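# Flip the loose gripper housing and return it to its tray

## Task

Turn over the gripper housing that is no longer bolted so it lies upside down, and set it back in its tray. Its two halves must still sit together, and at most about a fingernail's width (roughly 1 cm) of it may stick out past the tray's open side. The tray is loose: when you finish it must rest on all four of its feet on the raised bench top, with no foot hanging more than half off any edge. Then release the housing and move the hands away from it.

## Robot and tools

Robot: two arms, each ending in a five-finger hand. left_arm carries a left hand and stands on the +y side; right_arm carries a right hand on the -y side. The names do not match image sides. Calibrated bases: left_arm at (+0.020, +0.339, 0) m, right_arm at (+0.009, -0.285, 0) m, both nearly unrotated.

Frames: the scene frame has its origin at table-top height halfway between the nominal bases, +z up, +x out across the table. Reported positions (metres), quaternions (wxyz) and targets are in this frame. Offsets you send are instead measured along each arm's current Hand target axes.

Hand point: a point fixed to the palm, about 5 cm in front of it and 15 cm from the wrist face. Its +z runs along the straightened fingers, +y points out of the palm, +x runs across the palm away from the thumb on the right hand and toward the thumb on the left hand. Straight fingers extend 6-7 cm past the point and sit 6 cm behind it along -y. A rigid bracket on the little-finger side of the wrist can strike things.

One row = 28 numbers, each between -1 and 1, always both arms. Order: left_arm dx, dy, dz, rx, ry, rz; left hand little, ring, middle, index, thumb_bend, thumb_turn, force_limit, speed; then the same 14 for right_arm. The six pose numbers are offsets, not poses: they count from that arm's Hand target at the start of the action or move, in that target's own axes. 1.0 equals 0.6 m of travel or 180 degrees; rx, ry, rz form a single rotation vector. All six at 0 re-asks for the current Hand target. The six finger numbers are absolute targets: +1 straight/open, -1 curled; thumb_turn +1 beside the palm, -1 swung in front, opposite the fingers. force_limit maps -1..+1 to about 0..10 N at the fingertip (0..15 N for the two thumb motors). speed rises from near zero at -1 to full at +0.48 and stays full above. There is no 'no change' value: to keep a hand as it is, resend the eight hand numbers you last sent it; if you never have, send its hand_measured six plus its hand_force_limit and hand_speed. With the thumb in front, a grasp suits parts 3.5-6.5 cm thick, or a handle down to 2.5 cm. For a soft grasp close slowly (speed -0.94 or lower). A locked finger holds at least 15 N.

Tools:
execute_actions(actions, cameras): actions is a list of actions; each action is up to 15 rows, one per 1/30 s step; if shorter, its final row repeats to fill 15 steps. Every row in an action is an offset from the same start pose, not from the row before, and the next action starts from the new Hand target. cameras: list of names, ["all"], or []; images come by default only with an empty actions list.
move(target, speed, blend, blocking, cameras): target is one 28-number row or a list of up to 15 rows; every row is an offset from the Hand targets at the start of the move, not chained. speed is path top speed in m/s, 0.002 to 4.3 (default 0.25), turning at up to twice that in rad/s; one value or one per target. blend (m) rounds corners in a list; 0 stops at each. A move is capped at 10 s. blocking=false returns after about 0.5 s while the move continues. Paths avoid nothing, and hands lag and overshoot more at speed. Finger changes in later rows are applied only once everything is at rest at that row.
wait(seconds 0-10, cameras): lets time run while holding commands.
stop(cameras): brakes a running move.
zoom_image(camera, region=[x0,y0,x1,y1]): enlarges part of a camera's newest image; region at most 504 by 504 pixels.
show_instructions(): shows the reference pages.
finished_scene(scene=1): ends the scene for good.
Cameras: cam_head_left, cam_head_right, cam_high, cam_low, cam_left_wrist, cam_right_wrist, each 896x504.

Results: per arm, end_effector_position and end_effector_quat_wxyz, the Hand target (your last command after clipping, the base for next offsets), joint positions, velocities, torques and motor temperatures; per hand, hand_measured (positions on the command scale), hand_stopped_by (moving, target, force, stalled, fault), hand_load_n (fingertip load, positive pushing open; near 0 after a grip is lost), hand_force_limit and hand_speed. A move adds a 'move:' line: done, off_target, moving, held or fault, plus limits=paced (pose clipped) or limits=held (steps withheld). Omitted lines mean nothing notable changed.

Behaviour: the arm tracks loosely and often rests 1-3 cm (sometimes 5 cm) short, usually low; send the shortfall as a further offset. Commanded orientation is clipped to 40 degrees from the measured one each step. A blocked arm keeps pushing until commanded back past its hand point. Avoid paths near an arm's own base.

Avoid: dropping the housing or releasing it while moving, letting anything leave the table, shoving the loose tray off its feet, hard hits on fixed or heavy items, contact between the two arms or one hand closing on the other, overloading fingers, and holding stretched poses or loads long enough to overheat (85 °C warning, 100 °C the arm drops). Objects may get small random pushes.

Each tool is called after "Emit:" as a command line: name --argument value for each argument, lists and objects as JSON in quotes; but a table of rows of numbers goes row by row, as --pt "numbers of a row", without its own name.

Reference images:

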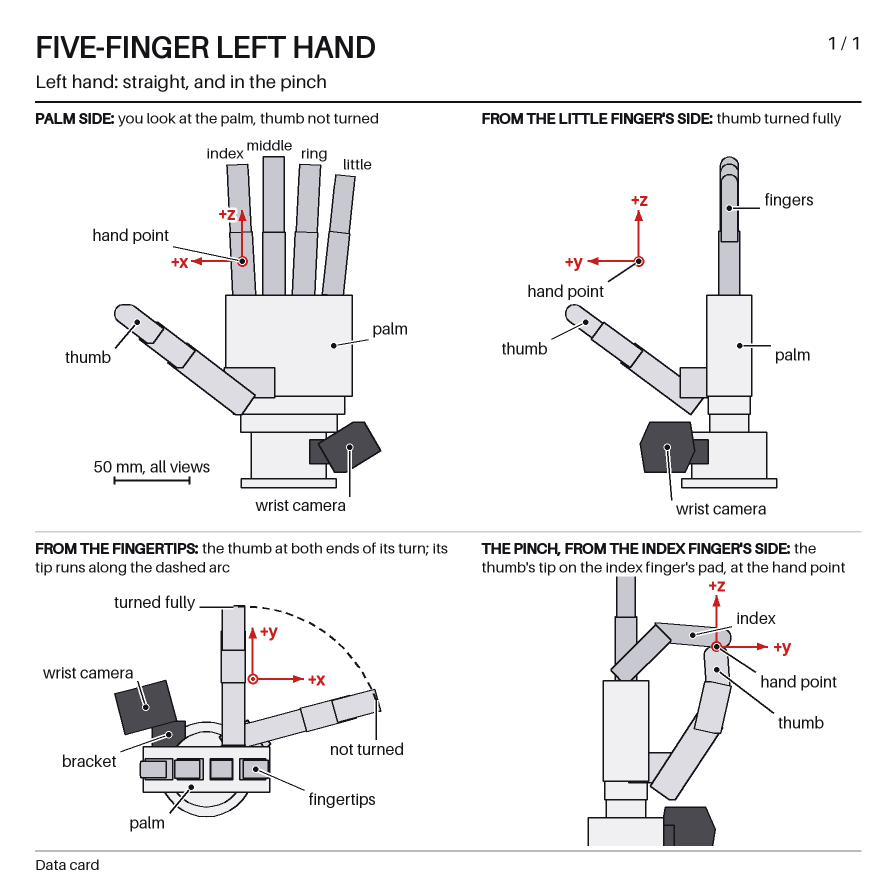

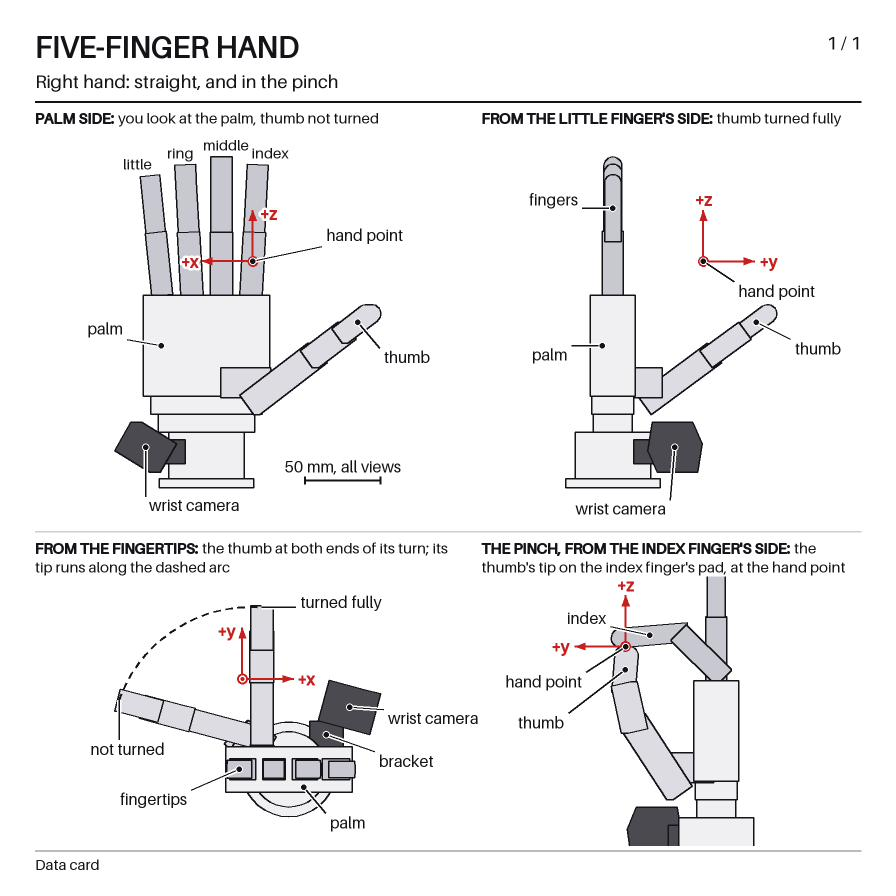

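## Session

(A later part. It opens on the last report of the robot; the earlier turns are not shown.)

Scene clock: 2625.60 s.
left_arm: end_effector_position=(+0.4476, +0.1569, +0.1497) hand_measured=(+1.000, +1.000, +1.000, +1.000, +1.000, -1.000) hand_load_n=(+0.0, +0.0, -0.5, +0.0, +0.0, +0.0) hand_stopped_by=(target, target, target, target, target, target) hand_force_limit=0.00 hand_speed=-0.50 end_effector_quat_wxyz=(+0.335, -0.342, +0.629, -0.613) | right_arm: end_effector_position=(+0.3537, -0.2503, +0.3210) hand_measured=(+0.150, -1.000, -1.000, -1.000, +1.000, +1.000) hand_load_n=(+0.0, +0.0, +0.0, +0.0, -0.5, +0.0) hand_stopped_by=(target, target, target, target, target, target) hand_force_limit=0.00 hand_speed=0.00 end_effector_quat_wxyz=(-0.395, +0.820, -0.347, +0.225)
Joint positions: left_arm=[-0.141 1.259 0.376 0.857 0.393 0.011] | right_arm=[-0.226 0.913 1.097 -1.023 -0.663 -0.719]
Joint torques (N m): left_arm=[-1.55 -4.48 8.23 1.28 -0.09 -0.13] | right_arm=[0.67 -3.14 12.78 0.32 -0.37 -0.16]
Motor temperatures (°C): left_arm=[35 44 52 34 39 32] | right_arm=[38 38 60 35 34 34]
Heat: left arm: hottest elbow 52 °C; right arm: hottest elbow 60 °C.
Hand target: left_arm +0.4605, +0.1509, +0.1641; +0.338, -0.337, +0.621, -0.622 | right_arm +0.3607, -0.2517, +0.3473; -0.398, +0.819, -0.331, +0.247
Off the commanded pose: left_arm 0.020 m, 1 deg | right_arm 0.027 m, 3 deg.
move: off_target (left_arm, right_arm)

Emit:
move --target '[0.0033,0.0252,-0.0235,0,0,0,1,1,1,1,1,-1,0.0,-0.5,0,0,0,0,0,0,0.15,-1,-1,-1,1,1,0.0,0.0]' --speed 0.03 --cameras '["cam_head_left","cam_head_right","cam_low","cam_left_wrist"]'

Emit:
zoom_image --camera "cam_low" --region '[560, 180, 640, 250]'

Emit:
zoom_image --camera "cam_head_right" --region '[370, 150, 460, 240]'

Scene clock: 2643.83 s.
left_arm: end_effector_position=(+0.4502, +0.1557, +0.1539) hand_measured=(+1.000, +1.000, +1.000, +1.000, +1.000, -1.000) hand_load_n=(+0.0, +0.0, +0.0, +0.0, +0.0, +0.0) hand_stopped_by=(target, target, target, target, target, target) hand_force_limit=0.00 hand_speed=-0.50 end_effector_quat_wxyz=(+0.342, -0.333, +0.623, -0.621) | right_arm: end_effector_position=(+0.3537, -0.2503, +0.3210) hand_measured=(+0.150, -1.000, -1.000, -1.000, +1.000, +1.000) hand_load_n=(+0.0, +0.0, +0.0, +0.5, +0.0, +0.0) hand_stopped_by=(target, target, target, target, target, target) hand_force_limit=0.00 hand_speed=0.00 end_effector_quat_wxyz=(-0.395, +0.820, -0.347, +0.225)
Joint positions: left_arm=[-0.141 1.275 0.376 0.902 0.397 0.011] | right_arm=[-0.226 0.913 1.097 -1.023 -0.663 -0.719]
Joint torques (N m): left_arm=[-0.62 -4.48 4.7 2.09 0.17 -0.12] | right_arm=[0.67 -3.19 12.78 0.32 -0.37 -0.16]
Motor temperatures (°C): left_arm=[35 43 52 34 39 32] | right_arm=[38 38 60 35 34 34]
Heat: left arm: hottest elbow 52 °C; right arm: hottest elbow 60 °C.
Hand target: left_arm +0.4477, +0.1570, +0.1489; +0.338, -0.337, +0.621, -0.622 | right_arm +0.3607, -0.2517, +0.3473; -0.398, +0.819, -0.331, +0.247
Off the commanded pose: left_arm 0.006 m, 1 deg | right_arm 0.027 m, 3 deg.
move: off_target (right_arm)
camera_calibration:
cam_left_wrist: T_world_to_cam=[[-0.151972, -0.273582, 0.949767, -0.0301258], [-0.870673, -0.417745, -0.259648, 0.496023], [0.467795, -0.866396, -0.174715, 0.0650454], [0, 0, 0, 1]] pos_world=[0.396868, 0.255324, 0.168768]
Images, in order (width x height): cam_head_left 896x504, cam_head_right 896x504, cam_low 896x504, cam_left_wrist 896x504.

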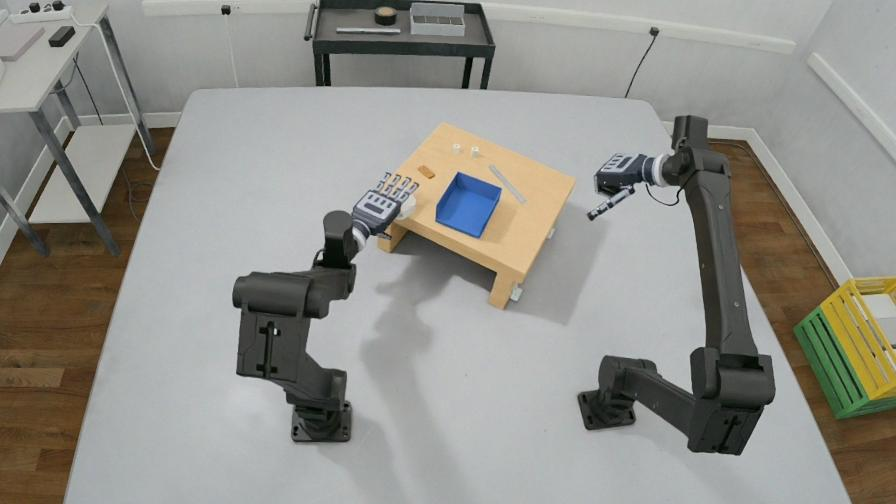

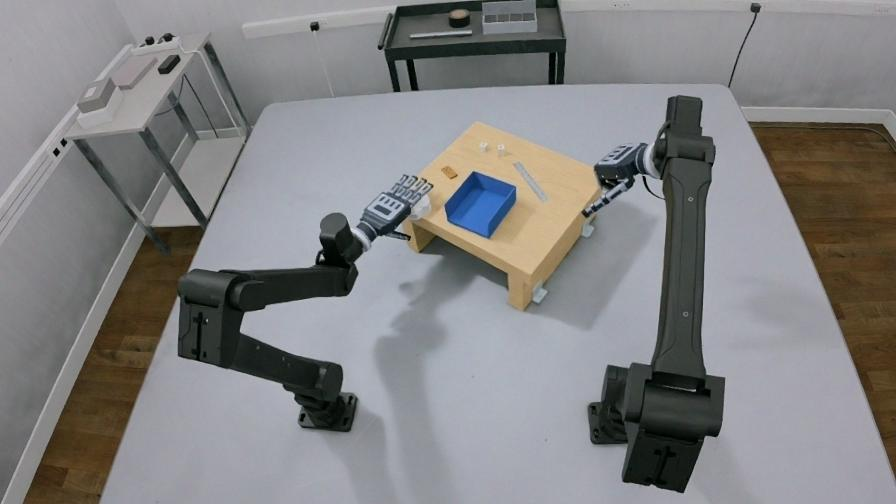

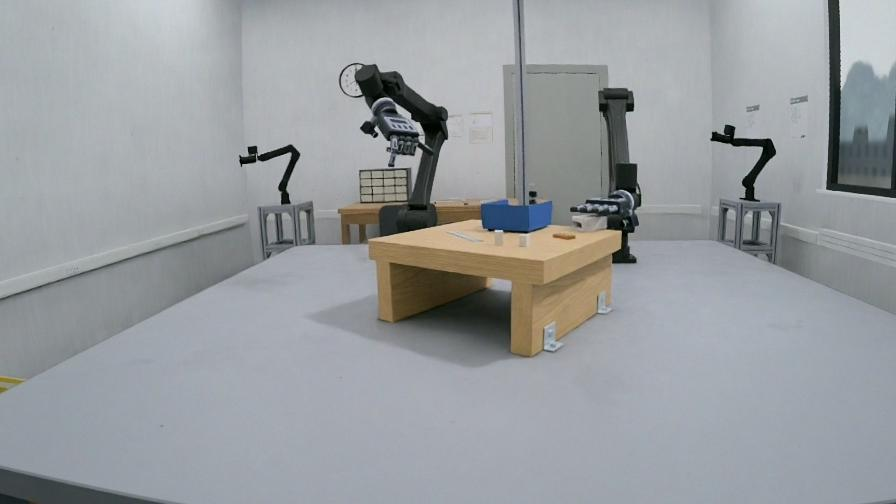

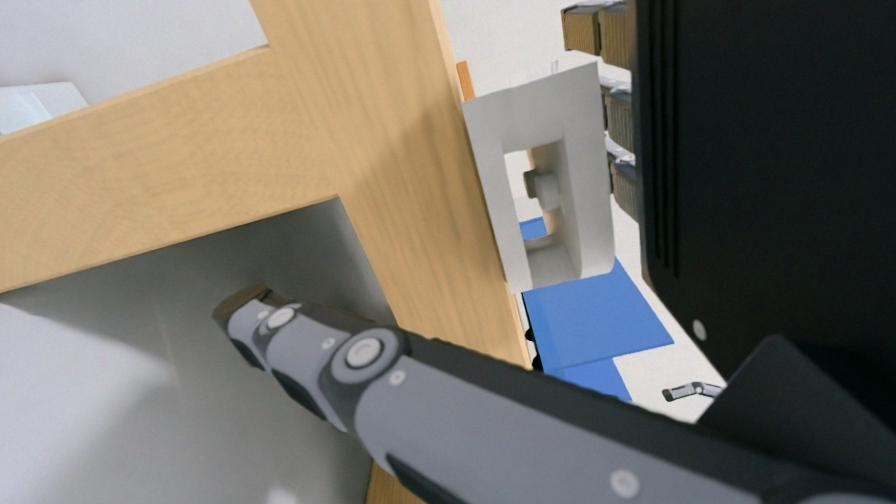

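Scaled by 6.300 from the camera's 896x504 image, which has a finer 1280x720 frame.

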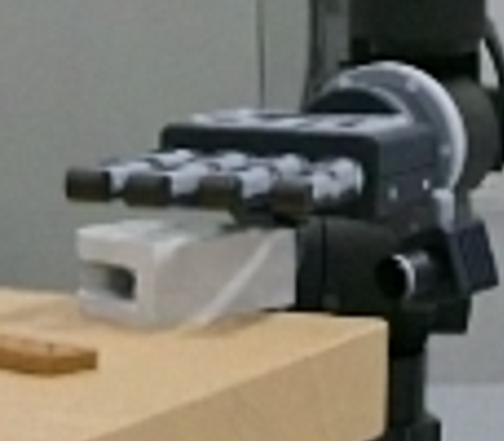

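Scaled by 5.600 from the camera's 896x504 image, which has a finer 1280x720 frame.

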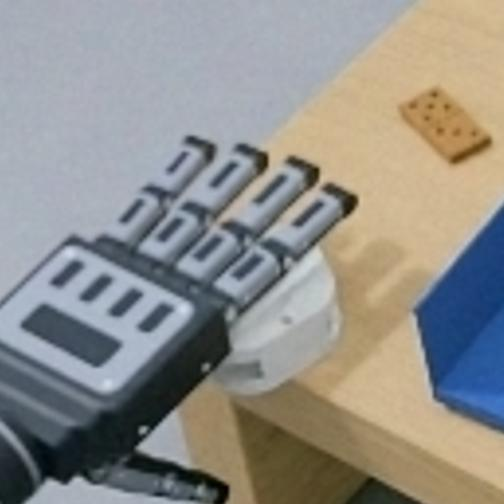

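Emit:
move --target '[0,0.01,0,0,0,0,1,1,1,1,1,-1,0.0,-0.5,0,0,0,0,0,0,0.15,-1,-1,-1,1,1,0.0,0.0]' --speed 0.03 --cameras '["cam_low","cam_left_wrist"]'

Emit:
zoom_image --camera "cam_low" --region '[560, 180, 640, 250]'

Scene clock: 2654.40 s.
left_arm: end_effector_position=(+0.4492, +0.1558, +0.1460) hand_measured=(+1.000, +1.000, +1.000, +1.000, +1.000, -1.000) hand_load_n=(+0.0, +0.0, +0.0, +0.0, +0.0, +0.0) hand_stopped_by=(target, target, target, target, target, target) hand_force_limit=0.00 hand_speed=-0.50 end_effector_quat_wxyz=(+0.340, -0.334, +0.623, -0.620) | right_arm: end_effector_position=(+0.3537, -0.2503, +0.3210) hand_measured=(+0.150, -1.000, -1.000, -1.000, +1.000, +1.000) hand_load_n=(-0.5, +0.0, +0.0, +0.0, +0.0, +0.0) hand_stopped_by=(target, target, target, target, target, target) hand_force_limit=0.00 hand_speed=0.00 end_effector_quat_wxyz=(-0.395, +0.820, -0.347, +0.225)
Joint positions: left_arm=[-0.141 1.3 0.367 0.933 0.398 0.011] | right_arm=[-0.226 0.913 1.097 -1.023 -0.663 -0.719]
Joint torques (N m): left_arm=[-0.62 -4.66 4.79 1.98 0.17 -0.12] | right_arm=[0.67 -3.19 12.78 0.32 -0.37 -0.16]
Motor temperatures (°C): left_arm=[35 43 52 34 39 32] | right_arm=[38 38 60 35 34 34]
Heat: left arm: hottest elbow 52 °C; right arm: hottest elbow 60 °C.
Hand target: left_arm +0.4477, +0.1569, +0.1430; +0.338, -0.337, +0.621, -0.622 | right_arm +0.3607, -0.2517, +0.3473; -0.398, +0.819, -0.331, +0.247
Off the commanded pose: left_arm 0.004 m, 1 deg | right_arm 0.027 m, 3 deg.
move: off_target (right_arm)
camera_calibration:
cam_left_wrist: T_world_to_cam=[[-0.14854, -0.274221, 0.950126, -0.0242549], [-0.871795, -0.417221, -0.25671, 0.493094], [0.466808, -0.866446, -0.17709, 0.0651473], [0, 0, 0, 1]] pos_world=[0.395863, 0.255525, 0.161165]
Images, in order (width x height): cam_low 896x504, cam_left_wrist 896x504.

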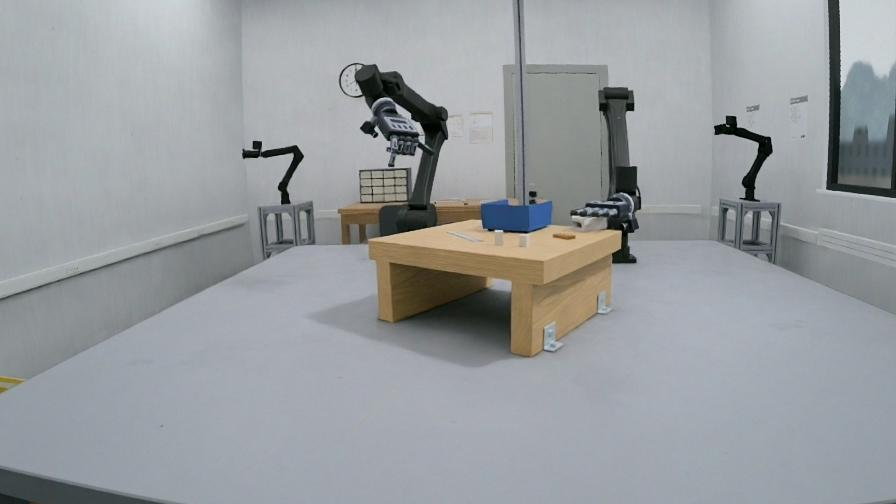

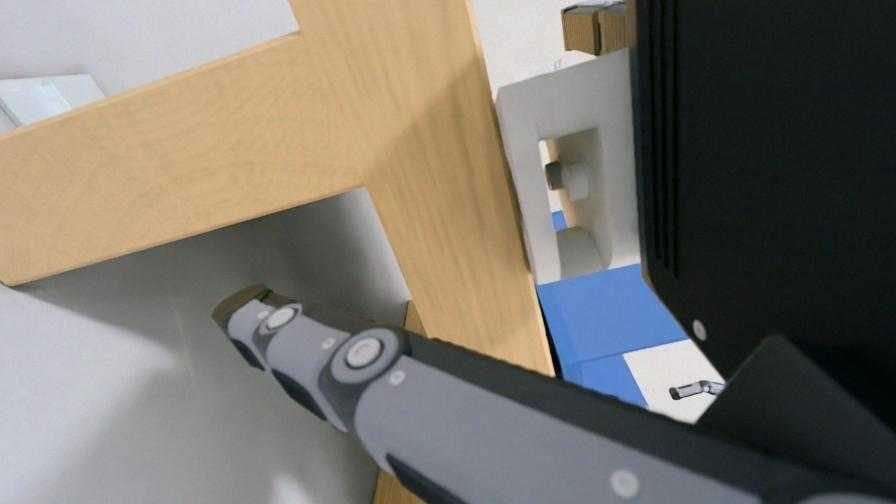

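Scaled by 6.300 from the camera's 896x504 image, which has a finer 1280x720 frame.

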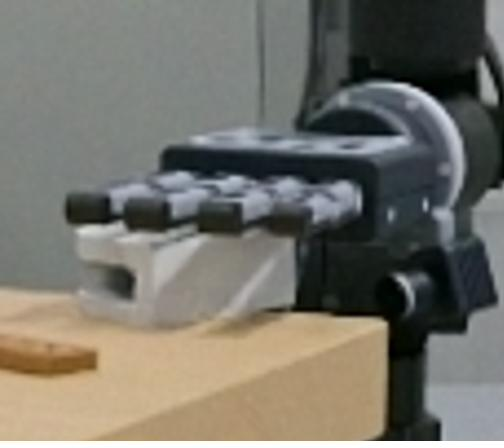

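Emit:
execute_actions --actions '[[[0,0,0,0,0,0,1,1,1,1,0.0,-1,-0.6,-0.6,0,0,0,0,0,0,0.15,-1,-1,-1,1,1,0.0,0.0]],[[0,0,0,0,0,0,1,1,1,1,0.0,-1,-0.6,-0.6,0,0,0,0,0,0,0.15,-1,-1,-1,1,1,0.0,0.0]],[[0,0,0,0,0,0,1,1,1,1,0.0,-1,-0.6,-0.6,0,0,0,0,0,0,0.15,-1,-1,-1,1,1,0.0,0.0]]]' --cameras '["cam_left_wrist"]'

Scene clock: 2670.63 s.
left_arm: end_effector_position=(+0.4492, +0.1558, +0.1460) hand_measured=(+1.000, +1.000, +1.000, +1.000, +0.000, -1.000) hand_load_n=(+0.0, +0.0, +0.0, +0.0, +0.5, +0.0) hand_stopped_by=(target, target, target, target, target, target) hand_force_limit=-0.60 hand_speed=-0.60 end_effector_quat_wxyz=(+0.340, -0.334, +0.623, -0.620) | right_arm: end_effector_position=(+0.3537, -0.2503, +0.3210) hand_measured=(+0.150, -1.000, -1.000, -1.000, +1.000, +1.000) hand_load_n=(+0.0, +0.0, +0.0, +0.0, +0.0, +0.0) hand_stopped_by=(target, target, target, target, target, target) hand_force_limit=0.00 hand_speed=0.00 end_effector_quat_wxyz=(-0.395, +0.820, -0.347, +0.225)
Joint positions: left_arm=[-0.141 1.3 0.367 0.933 0.398 0.011] | right_arm=[-0.226 0.913 1.097 -1.023 -0.663 -0.719]
Joint torques (N m): left_arm=[-0.5 -4.6 4.77 2.03 0.17 -0.13] | right_arm=[0.67 -3.19 12.78 0.31 -0.37 -0.16]
Motor temperatures (°C): left_arm=[35 43 52 34 39 32] | right_arm=[38 38 60 35 34 34]
Heat: left arm: hottest elbow 52 °C; right arm: hottest elbow 60 °C.
Hand target: left_arm +0.4477, +0.1569, +0.1430; +0.338, -0.337, +0.621, -0.622 | right_arm +0.3607, -0.2517, +0.3473; -0.398, +0.819, -0.331, +0.247
Off the commanded pose: left_arm 0.004 m, 1 deg | right_arm 0.027 m, 3 deg.
Step readings (end_effector_position of left_arm | right_arm):
0: (+0.4492, +0.1558, +0.1460) | (+0.3537, -0.2503, +0.3210)
1: (+0.4492, +0.1558, +0.1460) | (+0.3537, -0.2503, +0.3210)
2: (+0.4492, +0.1558, +0.1460) | (+0.3537, -0.2503, +0.3210)
4: (+0.4492, +0.1558, +0.1460) | (+0.3537, -0.2503, +0.3210)
8: (+0.4492, +0.1558, +0.1460) | (+0.3537, -0.2503, +0.3210)
15: (+0.4492, +0.1558, +0.1460) | (+0.3537, -0.2503, +0.3210)
16: (+0.4492, +0.1558, +0.1460) | (+0.3537, -0.2503, +0.3210)
17: (+0.4492, +0.1558, +0.1460) | (+0.3537, -0.2503, +0.3210)
19: (+0.4492, +0.1558, +0.1460) | (+0.3537, -0.2503, +0.3210)
23: (+0.4492, +0.1558, +0.1460) | (+0.3537, -0.2503, +0.3210)
30: (+0.4492, +0.1558, +0.1460) | (+0.3537, -0.2503, +0.3210)
31: (+0.4492, +0.1558, +0.1460) | (+0.3537, -0.2503, +0.3210)
32: (+0.4492, +0.1558, +0.1460) | (+0.3537, -0.2503, +0.3210)
34: (+0.4492, +0.1558, +0.1460) | (+0.3537, -0.2503, +0.3210)
38: (+0.4492, +0.1558, +0.1460) | (+0.3537, -0.2503, +0.3210)
45: (+0.4492, +0.1558, +0.1460) | (+0.3537, -0.2503, +0.3210)
camera_calibration:
cam_left_wrist: T_world_to_cam=[[-0.14854, -0.274221, 0.950126, -0.0242549], [-0.871795, -0.417221, -0.25671, 0.493094], [0.466808, -0.866446, -0.17709, 0.0651473], [0, 0, 0, 1]] pos_world=[0.395863, 0.255525, 0.161165]
Images, in order (width x height): cam_left_wrist 896x504.

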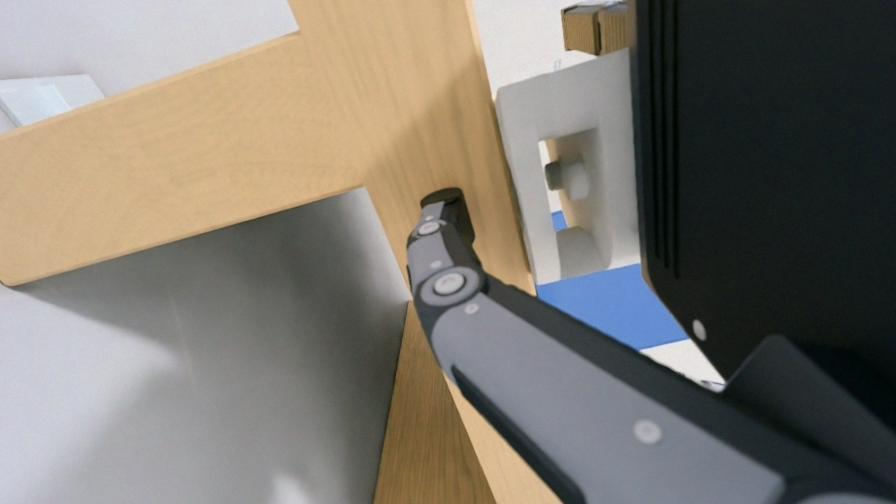

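Emit:
move --target '[0,0,0,0,0,0,1,1,1,1,-0.3,-1,-0.6,-0.7,0,0,0,0,0,0,0.15,-1,-1,-1,1,1,0.0,0.0]' --cameras '["cam_left_wrist","cam_low"]'

Scene clock: 2712.80 s.
left_arm: end_effector_position=(+0.4480, +0.1559, +0.1443) hand_measured=(+1.000, +1.000, +1.000, +1.000, -0.300, -1.000) hand_load_n=(+0.0, +0.0, +0.0, -0.5, +0.5, +0.0) hand_stopped_by=(target, target, target, target, target, target) hand_force_limit=-0.60 hand_speed=-0.70 end_effector_quat_wxyz=(+0.339, -0.334, +0.624, -0.619) | right_arm: end_effector_position=(+0.3537, -0.2503, +0.3210) hand_measured=(+0.150, -1.000, -1.000, -1.000, +1.000, +1.000) hand_load_n=(+0.0, +0.0, +0.0, +0.0, +0.0, -0.5) hand_stopped_by=(target, target, target, target, target, target) hand_force_limit=0.00 hand_speed=0.00 end_effector_quat_wxyz=(-0.395, +0.820, -0.347, +0.225)
Joint positions: left_arm=[-0.141 1.301 0.364 0.933 0.398 0.011] | right_arm=[-0.226 0.913 1.097 -1.023 -0.663 -0.719]
Joint torques (N m): left_arm=[-0.56 -4.72 4.98 2.03 0.14 -0.13] | right_arm=[0.67 -3.19 12.79 0.32 -0.37 -0.16]
Motor temperatures (°C): left_arm=[35 43 51 34 39 32] | right_arm=[38 38 61 35 34 34]
Heat: left arm: hottest elbow 51 °C; right arm: hottest elbow 61 °C.
Hand target: left_arm +0.4476, +0.1569, +0.1429; +0.338, -0.337, +0.621, -0.622 | right_arm +0.3607, -0.2517, +0.3473; -0.398, +0.819, -0.331, +0.247
Off the commanded pose: left_arm 0.002 m, 1 deg | right_arm 0.027 m, 3 deg.
move: off_target (right_arm)
camera_calibration:
cam_left_wrist: T_world_to_cam=[[-0.145207, -0.274715, 0.950498, -0.0241973], [-0.873069, -0.416384, -0.253722, 0.491686], [0.465473, -0.866693, -0.179383, 0.0663929], [0, 0, 0, 1]] pos_world=[0.394858, 0.255625, 0.159661]
Images, in order (width x height): cam_low 896x504, cam_left_wrist 896x504.

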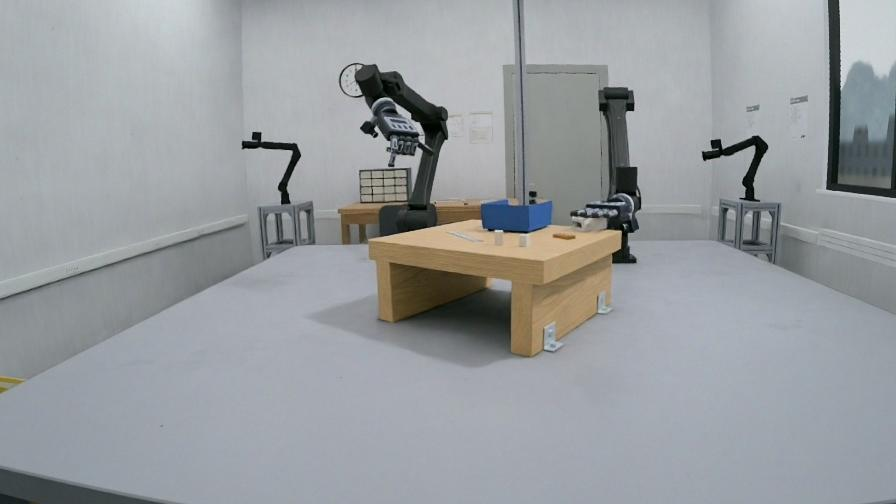

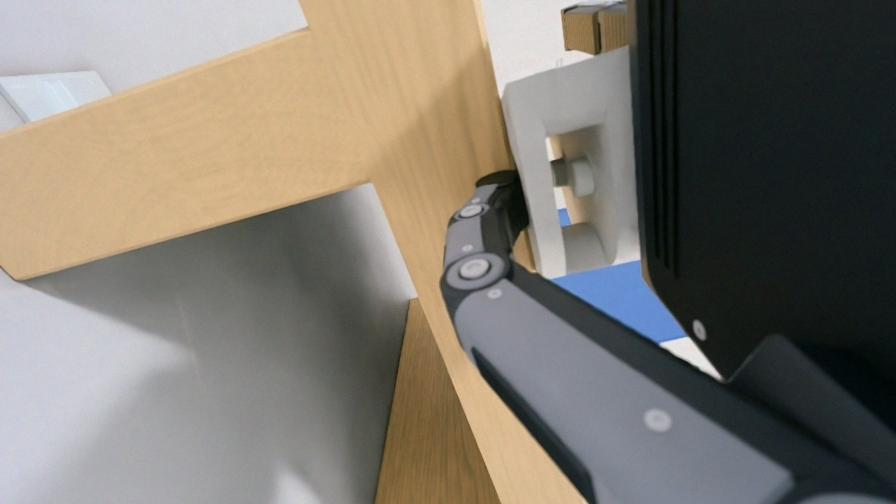

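Emit:
zoom_image --camera "cam_left_wrist" --region '[420, 60, 660, 300]'

Emit:
move --target '[0,0,0,0,0,0,1,1,1,1,-0.5,-1,-0.6,-0.7,0,0,0,0,0,0,0.15,-1,-1,-1,1,1,0.0,0.0]' --cameras '["cam_head_left","cam_left_wrist"]'

Emit:
zoom_image --camera "cam_left_wrist" --region '[420, 60, 660, 300]'

Scaled by 2.100 from the camera's 896x504 image, which has a finer 1280x720 frame.

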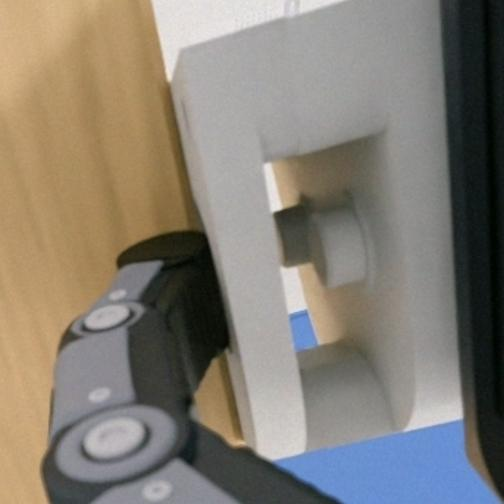

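Scene clock: 2719.43 s.
left_arm: end_effector_position=(+0.4480, +0.1559, +0.1441) hand_measured=(+1.000, +1.000, +1.000, +1.000, -0.396, -1.000) hand_load_n=(+0.0, +0.0, -0.5, +0.0, +4.0, +0.5) hand_stopped_by=(target, target, target, target, force, target) hand_force_limit=-0.60 hand_speed=-0.70 end_effector_quat_wxyz=(+0.339, -0.334, +0.625, -0.619) | right_arm: end_effector_position=(+0.3537, -0.2503, +0.3210) hand_measured=(+0.150, -1.000, -1.000, -1.000, +1.000, +1.000) hand_load_n=(+0.0, +0.0, +0.0, +0.0, +0.0, +0.0) hand_stopped_by=(target, target, target, target, target, target) hand_force_limit=0.00 hand_speed=0.00 end_effector_quat_wxyz=(-0.395, +0.820, -0.347, +0.225)
Joint positions: left_arm=[-0.141 1.301 0.364 0.933 0.398 0.011] | right_arm=[-0.226 0.913 1.097 -1.023 -0.663 -0.719]
Joint torques (N m): left_arm=[-0.44 -4.72 4.97 2.03 0.14 -0.13] | right_arm=[0.67 -3.19 12.79 0.31 -0.37 -0.16]
Motor temperatures (°C): left_arm=[35 43 51 34 39 32] | right_arm=[38 38 61 35 34 34]
Heat: left arm: hottest elbow 51 °C; right arm: hottest elbow 61 °C.
Hand target: left_arm +0.4476, +0.1569, +0.1428; +0.338, -0.337, +0.621, -0.622 | right_arm +0.3607, -0.2517, +0.3473; -0.398, +0.819, -0.331, +0.247
Off the commanded pose: left_arm 0.002 m, 1 deg | right_arm 0.027 m, 3 deg.
move: off_target (right_arm)
camera_calibration:
cam_left_wrist: T_world_to_cam=[[-0.144819, -0.274822, 0.950526, -0.0242319], [-0.873191, -0.41632, -0.253406, 0.491642], [0.465365, -0.866689, -0.179681, 0.0664646], [0, 0, 0, 1]] pos_world=[0.394858, 0.255625, 0.15956]
Images, in order (width x height): cam_head_left 896x504, cam_left_wrist 896x504.

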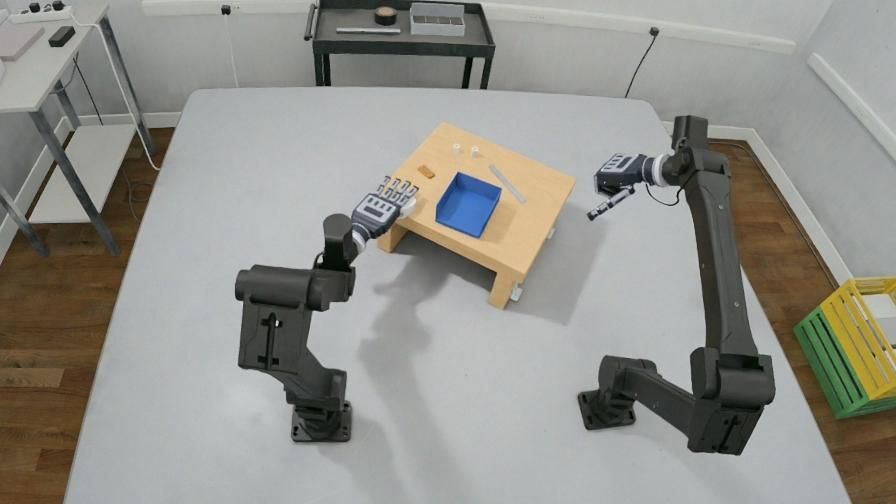

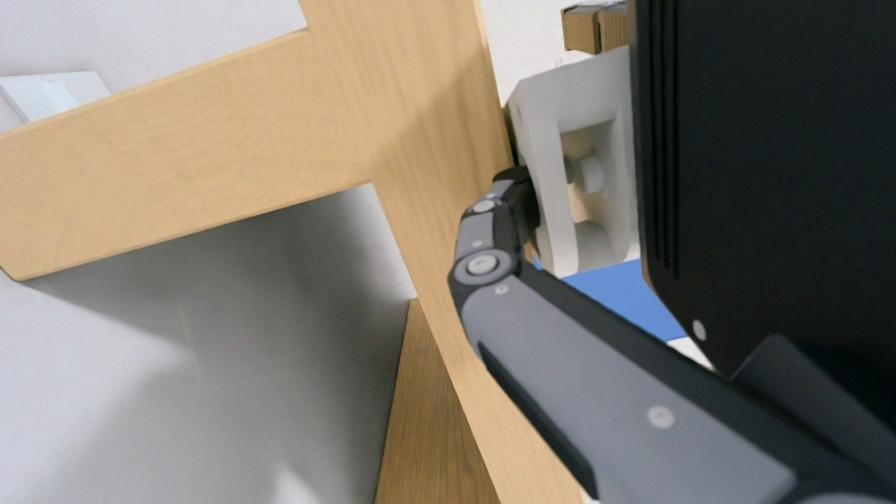

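Scaled by 2.100 from the camera's 896x504 image, which has a finer 1280x720 frame.

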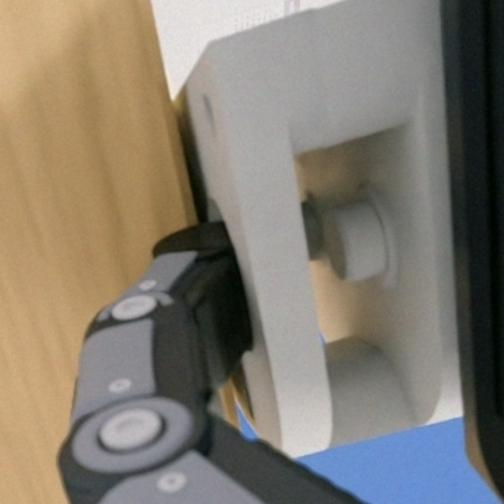

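Emit:
move --target '[0,0,0,0,0,0,1,1,1,1,-0.75,-1,0.25,-0.8,0,0,0,0,0,0,0.15,-1,-1,-1,1,1,0.0,0.0]' --cameras '["cam_head_right","cam_left_wrist","cam_low"]'

Emit:
zoom_image --camera "cam_left_wrist" --region '[420, 60, 660, 300]'

Emit:
zoom_image --camera "cam_low" --region '[550, 180, 650, 255]'

Scene clock: 2761.40 s.
left_arm: end_effector_position=(+0.4480, +0.1559, +0.1441) hand_measured=(+1.000, +1.000, +1.000, +1.000, -0.410, -1.000) hand_load_n=(+0.0, -0.5, +0.0, -0.5, +9.0, +1.0) hand_stopped_by=(target, target, target, target, force, target) hand_force_limit=0.25 hand_speed=-0.80 end_effector_quat_wxyz=(+0.339, -0.334, +0.625, -0.619) | right_arm: end_effector_position=(+0.3537, -0.2503, +0.3210) hand_measured=(+0.150, -1.000, -1.000, -1.000, +1.000, +1.000) hand_load_n=(+0.0, +0.0, +0.0, +0.0, +0.0, +0.0) hand_stopped_by=(target, target, target, target, target, target) hand_force_limit=0.00 hand_speed=0.00 end_effector_quat_wxyz=(-0.395, +0.820, -0.347, +0.225)
Joint positions: left_arm=[-0.141 1.301 0.364 0.933 0.398 0.011] | right_arm=[-0.226 0.913 1.097 -1.023 -0.663 -0.719]
Joint torques (N m): left_arm=[-0.5 -4.78 4.96 2.03 0.14 -0.12] | right_arm=[0.62 -3.19 12.78 0.31 -0.37 -0.16]
Motor temperatures (°C): left_arm=[35 42 50 34 38 32] | right_arm=[38 38 61 35 34 34]
Heat: left arm: hottest elbow 50 °C; right arm: hottest elbow 61 °C.
Hand target: left_arm +0.4476, +0.1569, +0.1428; +0.338, -0.337, +0.621, -0.622 | right_arm +0.3607, -0.2517, +0.3473; -0.398, +0.819, -0.331, +0.247
Off the commanded pose: left_arm 0.002 m, 1 deg | right_arm 0.027 m, 3 deg.
move: off_target (right_arm)
camera_calibration:
cam_left_wrist: T_world_to_cam=[[-0.144819, -0.274822, 0.950526, -0.0242319], [-0.873191, -0.41632, -0.253406, 0.491642], [0.465365, -0.866689, -0.179681, 0.0664646], [0, 0, 0, 1]] pos_world=[0.394858, 0.255625, 0.15956]
Images, in order (width x height): cam_head_right 896x504, cam_low 896x504, cam_left_wrist 896x504.

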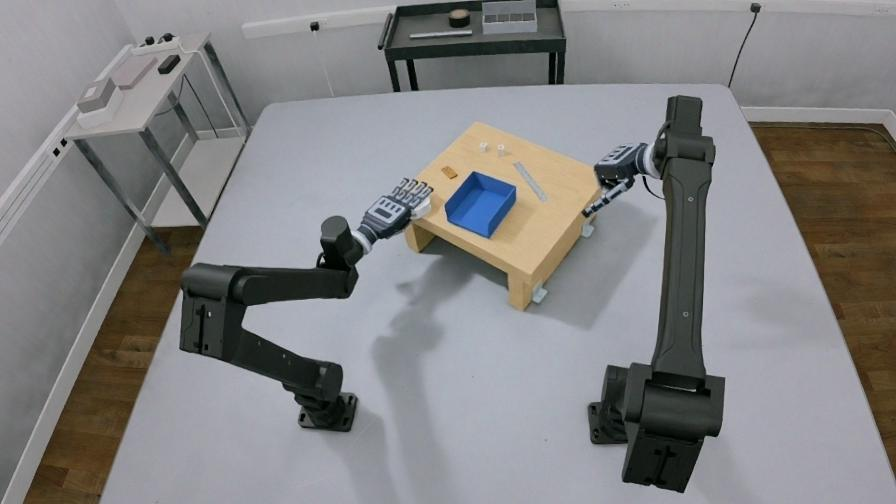

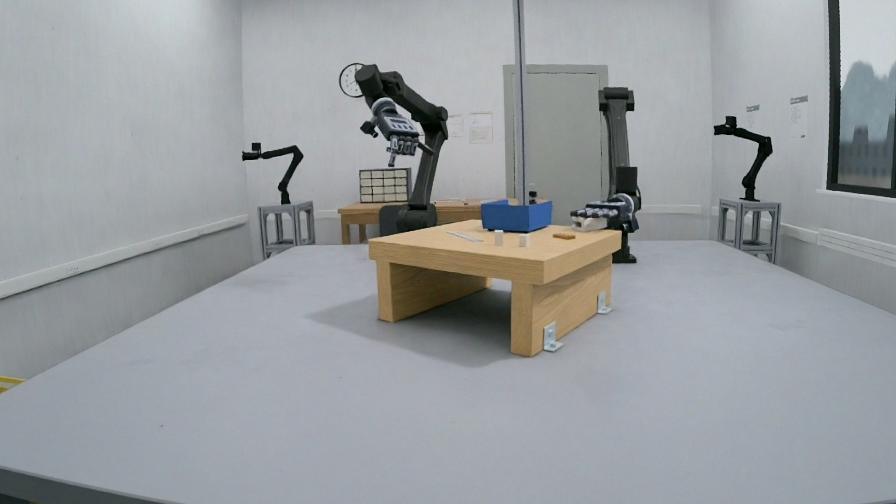

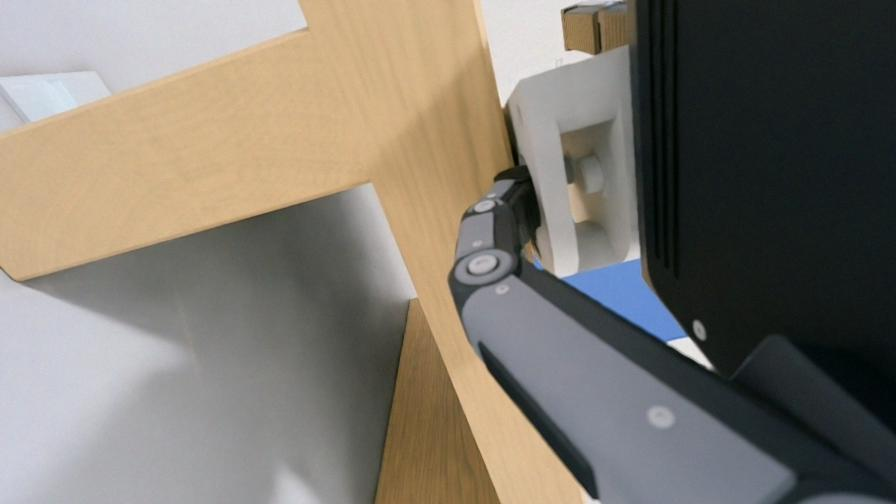

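Scaled by 2.100 from the camera's 896x504 image, which has a finer 1280x720 frame.

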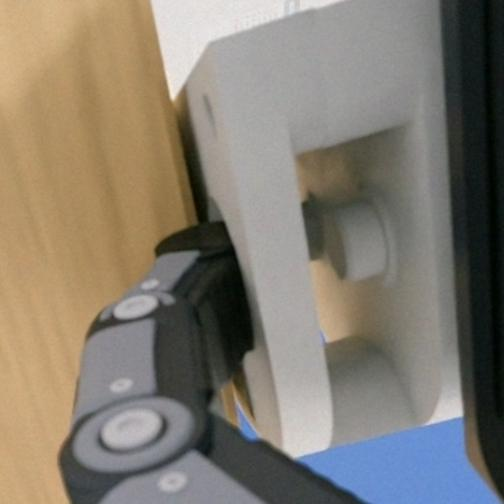

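Scaled by 5.040 from the camera's 896x504 image, which has a finer 1280x720 frame.

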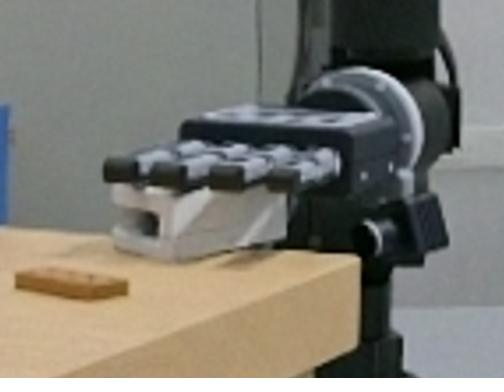

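Emit:
move --target '[0,-0.1,0,0,0,0,1,1,1,1,-0.75,-1,0.25,-0.8,0,0,0,0,0,0,0.15,-1,-1,-1,1,1,0.0,0.0]' --speed 0.08 --cameras '["cam_head_right","cam_left_wrist","cam_low"]'

Emit:
zoom_image --camera "cam_low" --region '[550, 160, 650, 235]'

Emit:
zoom_image --camera "cam_head_right" --region '[370, 150, 470, 250]'

Scene clock: 2771.83 s.
left_arm: end_effector_position=(+0.4302, +0.1590, +0.1732) hand_measured=(+1.000, +1.000, +1.000, +1.000, -0.410, -1.000) hand_load_n=(+0.0, +0.0, -0.5, -0.5, +8.0, +1.5) hand_stopped_by=(target, target, target, target, force, target) hand_force_limit=0.25 hand_speed=-0.80 end_effector_quat_wxyz=(+0.325, -0.348, +0.635, -0.608) | right_arm: end_effector_position=(+0.3537, -0.2503, +0.3210) hand_measured=(+0.150, -1.000, -1.000, -1.000, +1.000, +1.000) hand_load_n=(+0.0, +0.0, +0.0, +0.0, +0.0, +0.0) hand_stopped_by=(target, target, target, target, target, target) hand_force_limit=0.00 hand_speed=0.00 end_effector_quat_wxyz=(-0.395, +0.820, -0.347, +0.225)
Joint positions: left_arm=[-0.141 1.102 0.38 0.67 0.399 0.011] | right_arm=[-0.226 0.913 1.097 -1.023 -0.663 -0.719]
Joint torques (N m): left_arm=[-0.44 -4.54 10.02 1.13 0.18 -0.12] | right_arm=[0.67 -3.19 12.78 0.32 -0.37 -0.16]
Motor temperatures (°C): left_arm=[35 42 50 34 38 32] | right_arm=[38 38 61 35 34 34]
Heat: left arm: hottest elbow 50 °C; right arm: hottest elbow 61 °C.
Hand target: left_arm +0.4476, +0.1569, +0.2029; +0.338, -0.337, +0.621, -0.622 | right_arm +0.3607, -0.2517, +0.3473; -0.398, +0.819, -0.331, +0.247
Off the commanded pose: left_arm 0.034 m, 3 deg | right_arm 0.027 m, 3 deg.
move: off_target (left_arm, right_arm)
camera_calibration:
cam_left_wrist: T_world_to_cam=[[-0.0994359, -0.282648, 0.954056, -0.0725303], [-0.884684, -0.413764, -0.214787, 0.482622], [0.455463, -0.865396, -0.208911, 0.091685], [0, 0, 0, 1]] pos_world=[0.377997, 0.258535, 0.192013]
Images, in order (width x height): cam_head_right 896x504, cam_low 896x504, cam_left_wrist 896x504.

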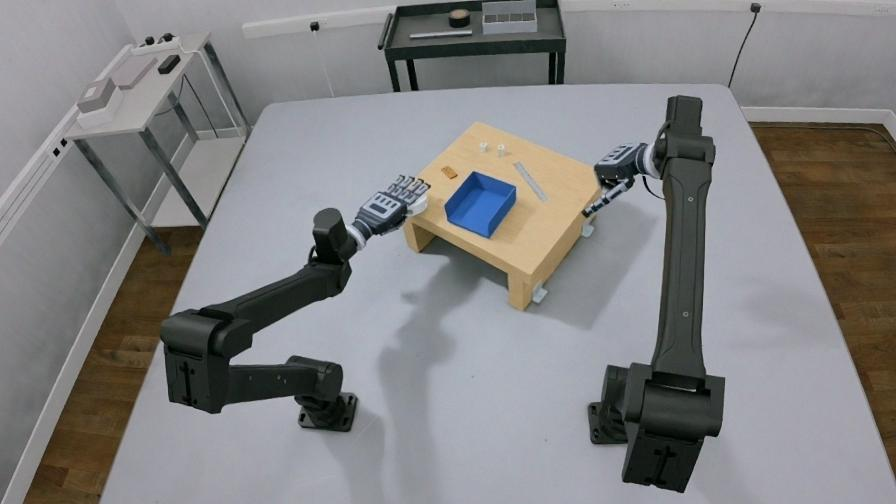

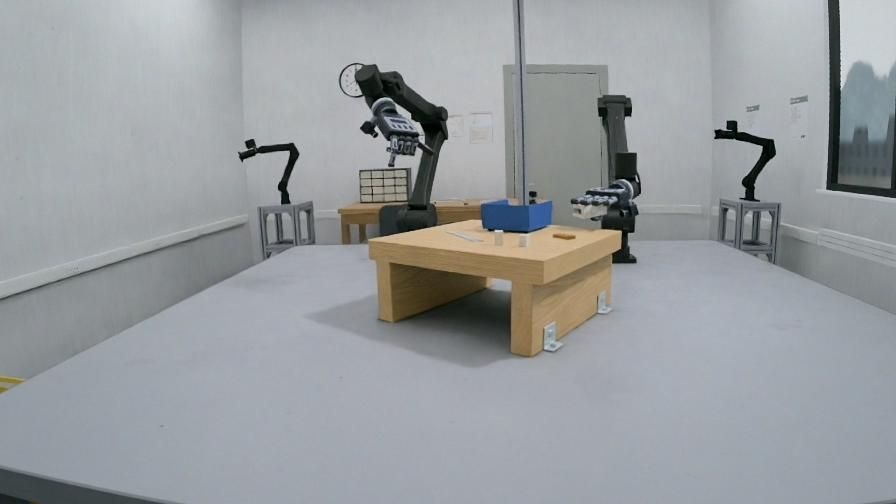

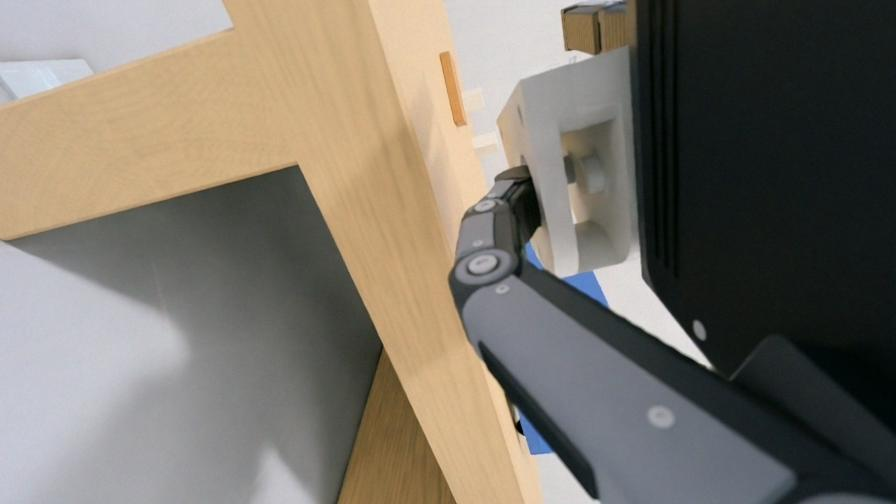

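Scaled by 5.040 from the camera's 896x504 image, which has a finer 1280x720 frame.

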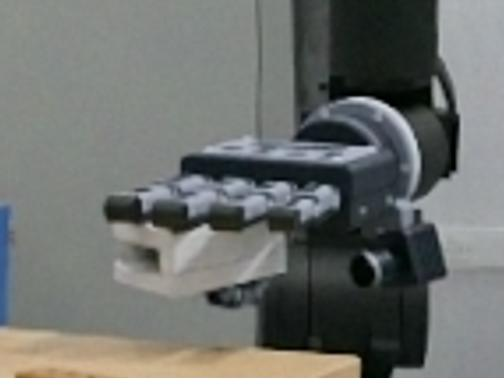

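Scaled by 5.040 from the camera's 896x504 image, which has a finer 1280x720 frame.

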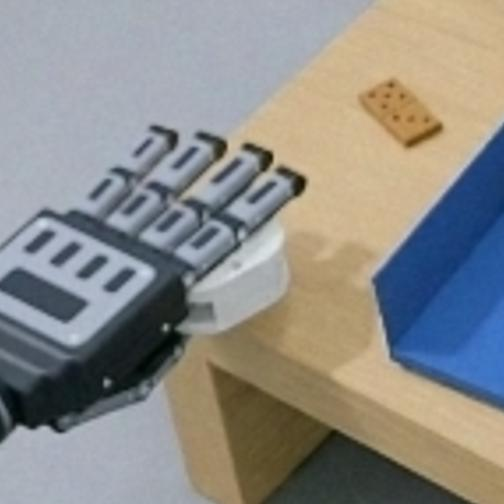

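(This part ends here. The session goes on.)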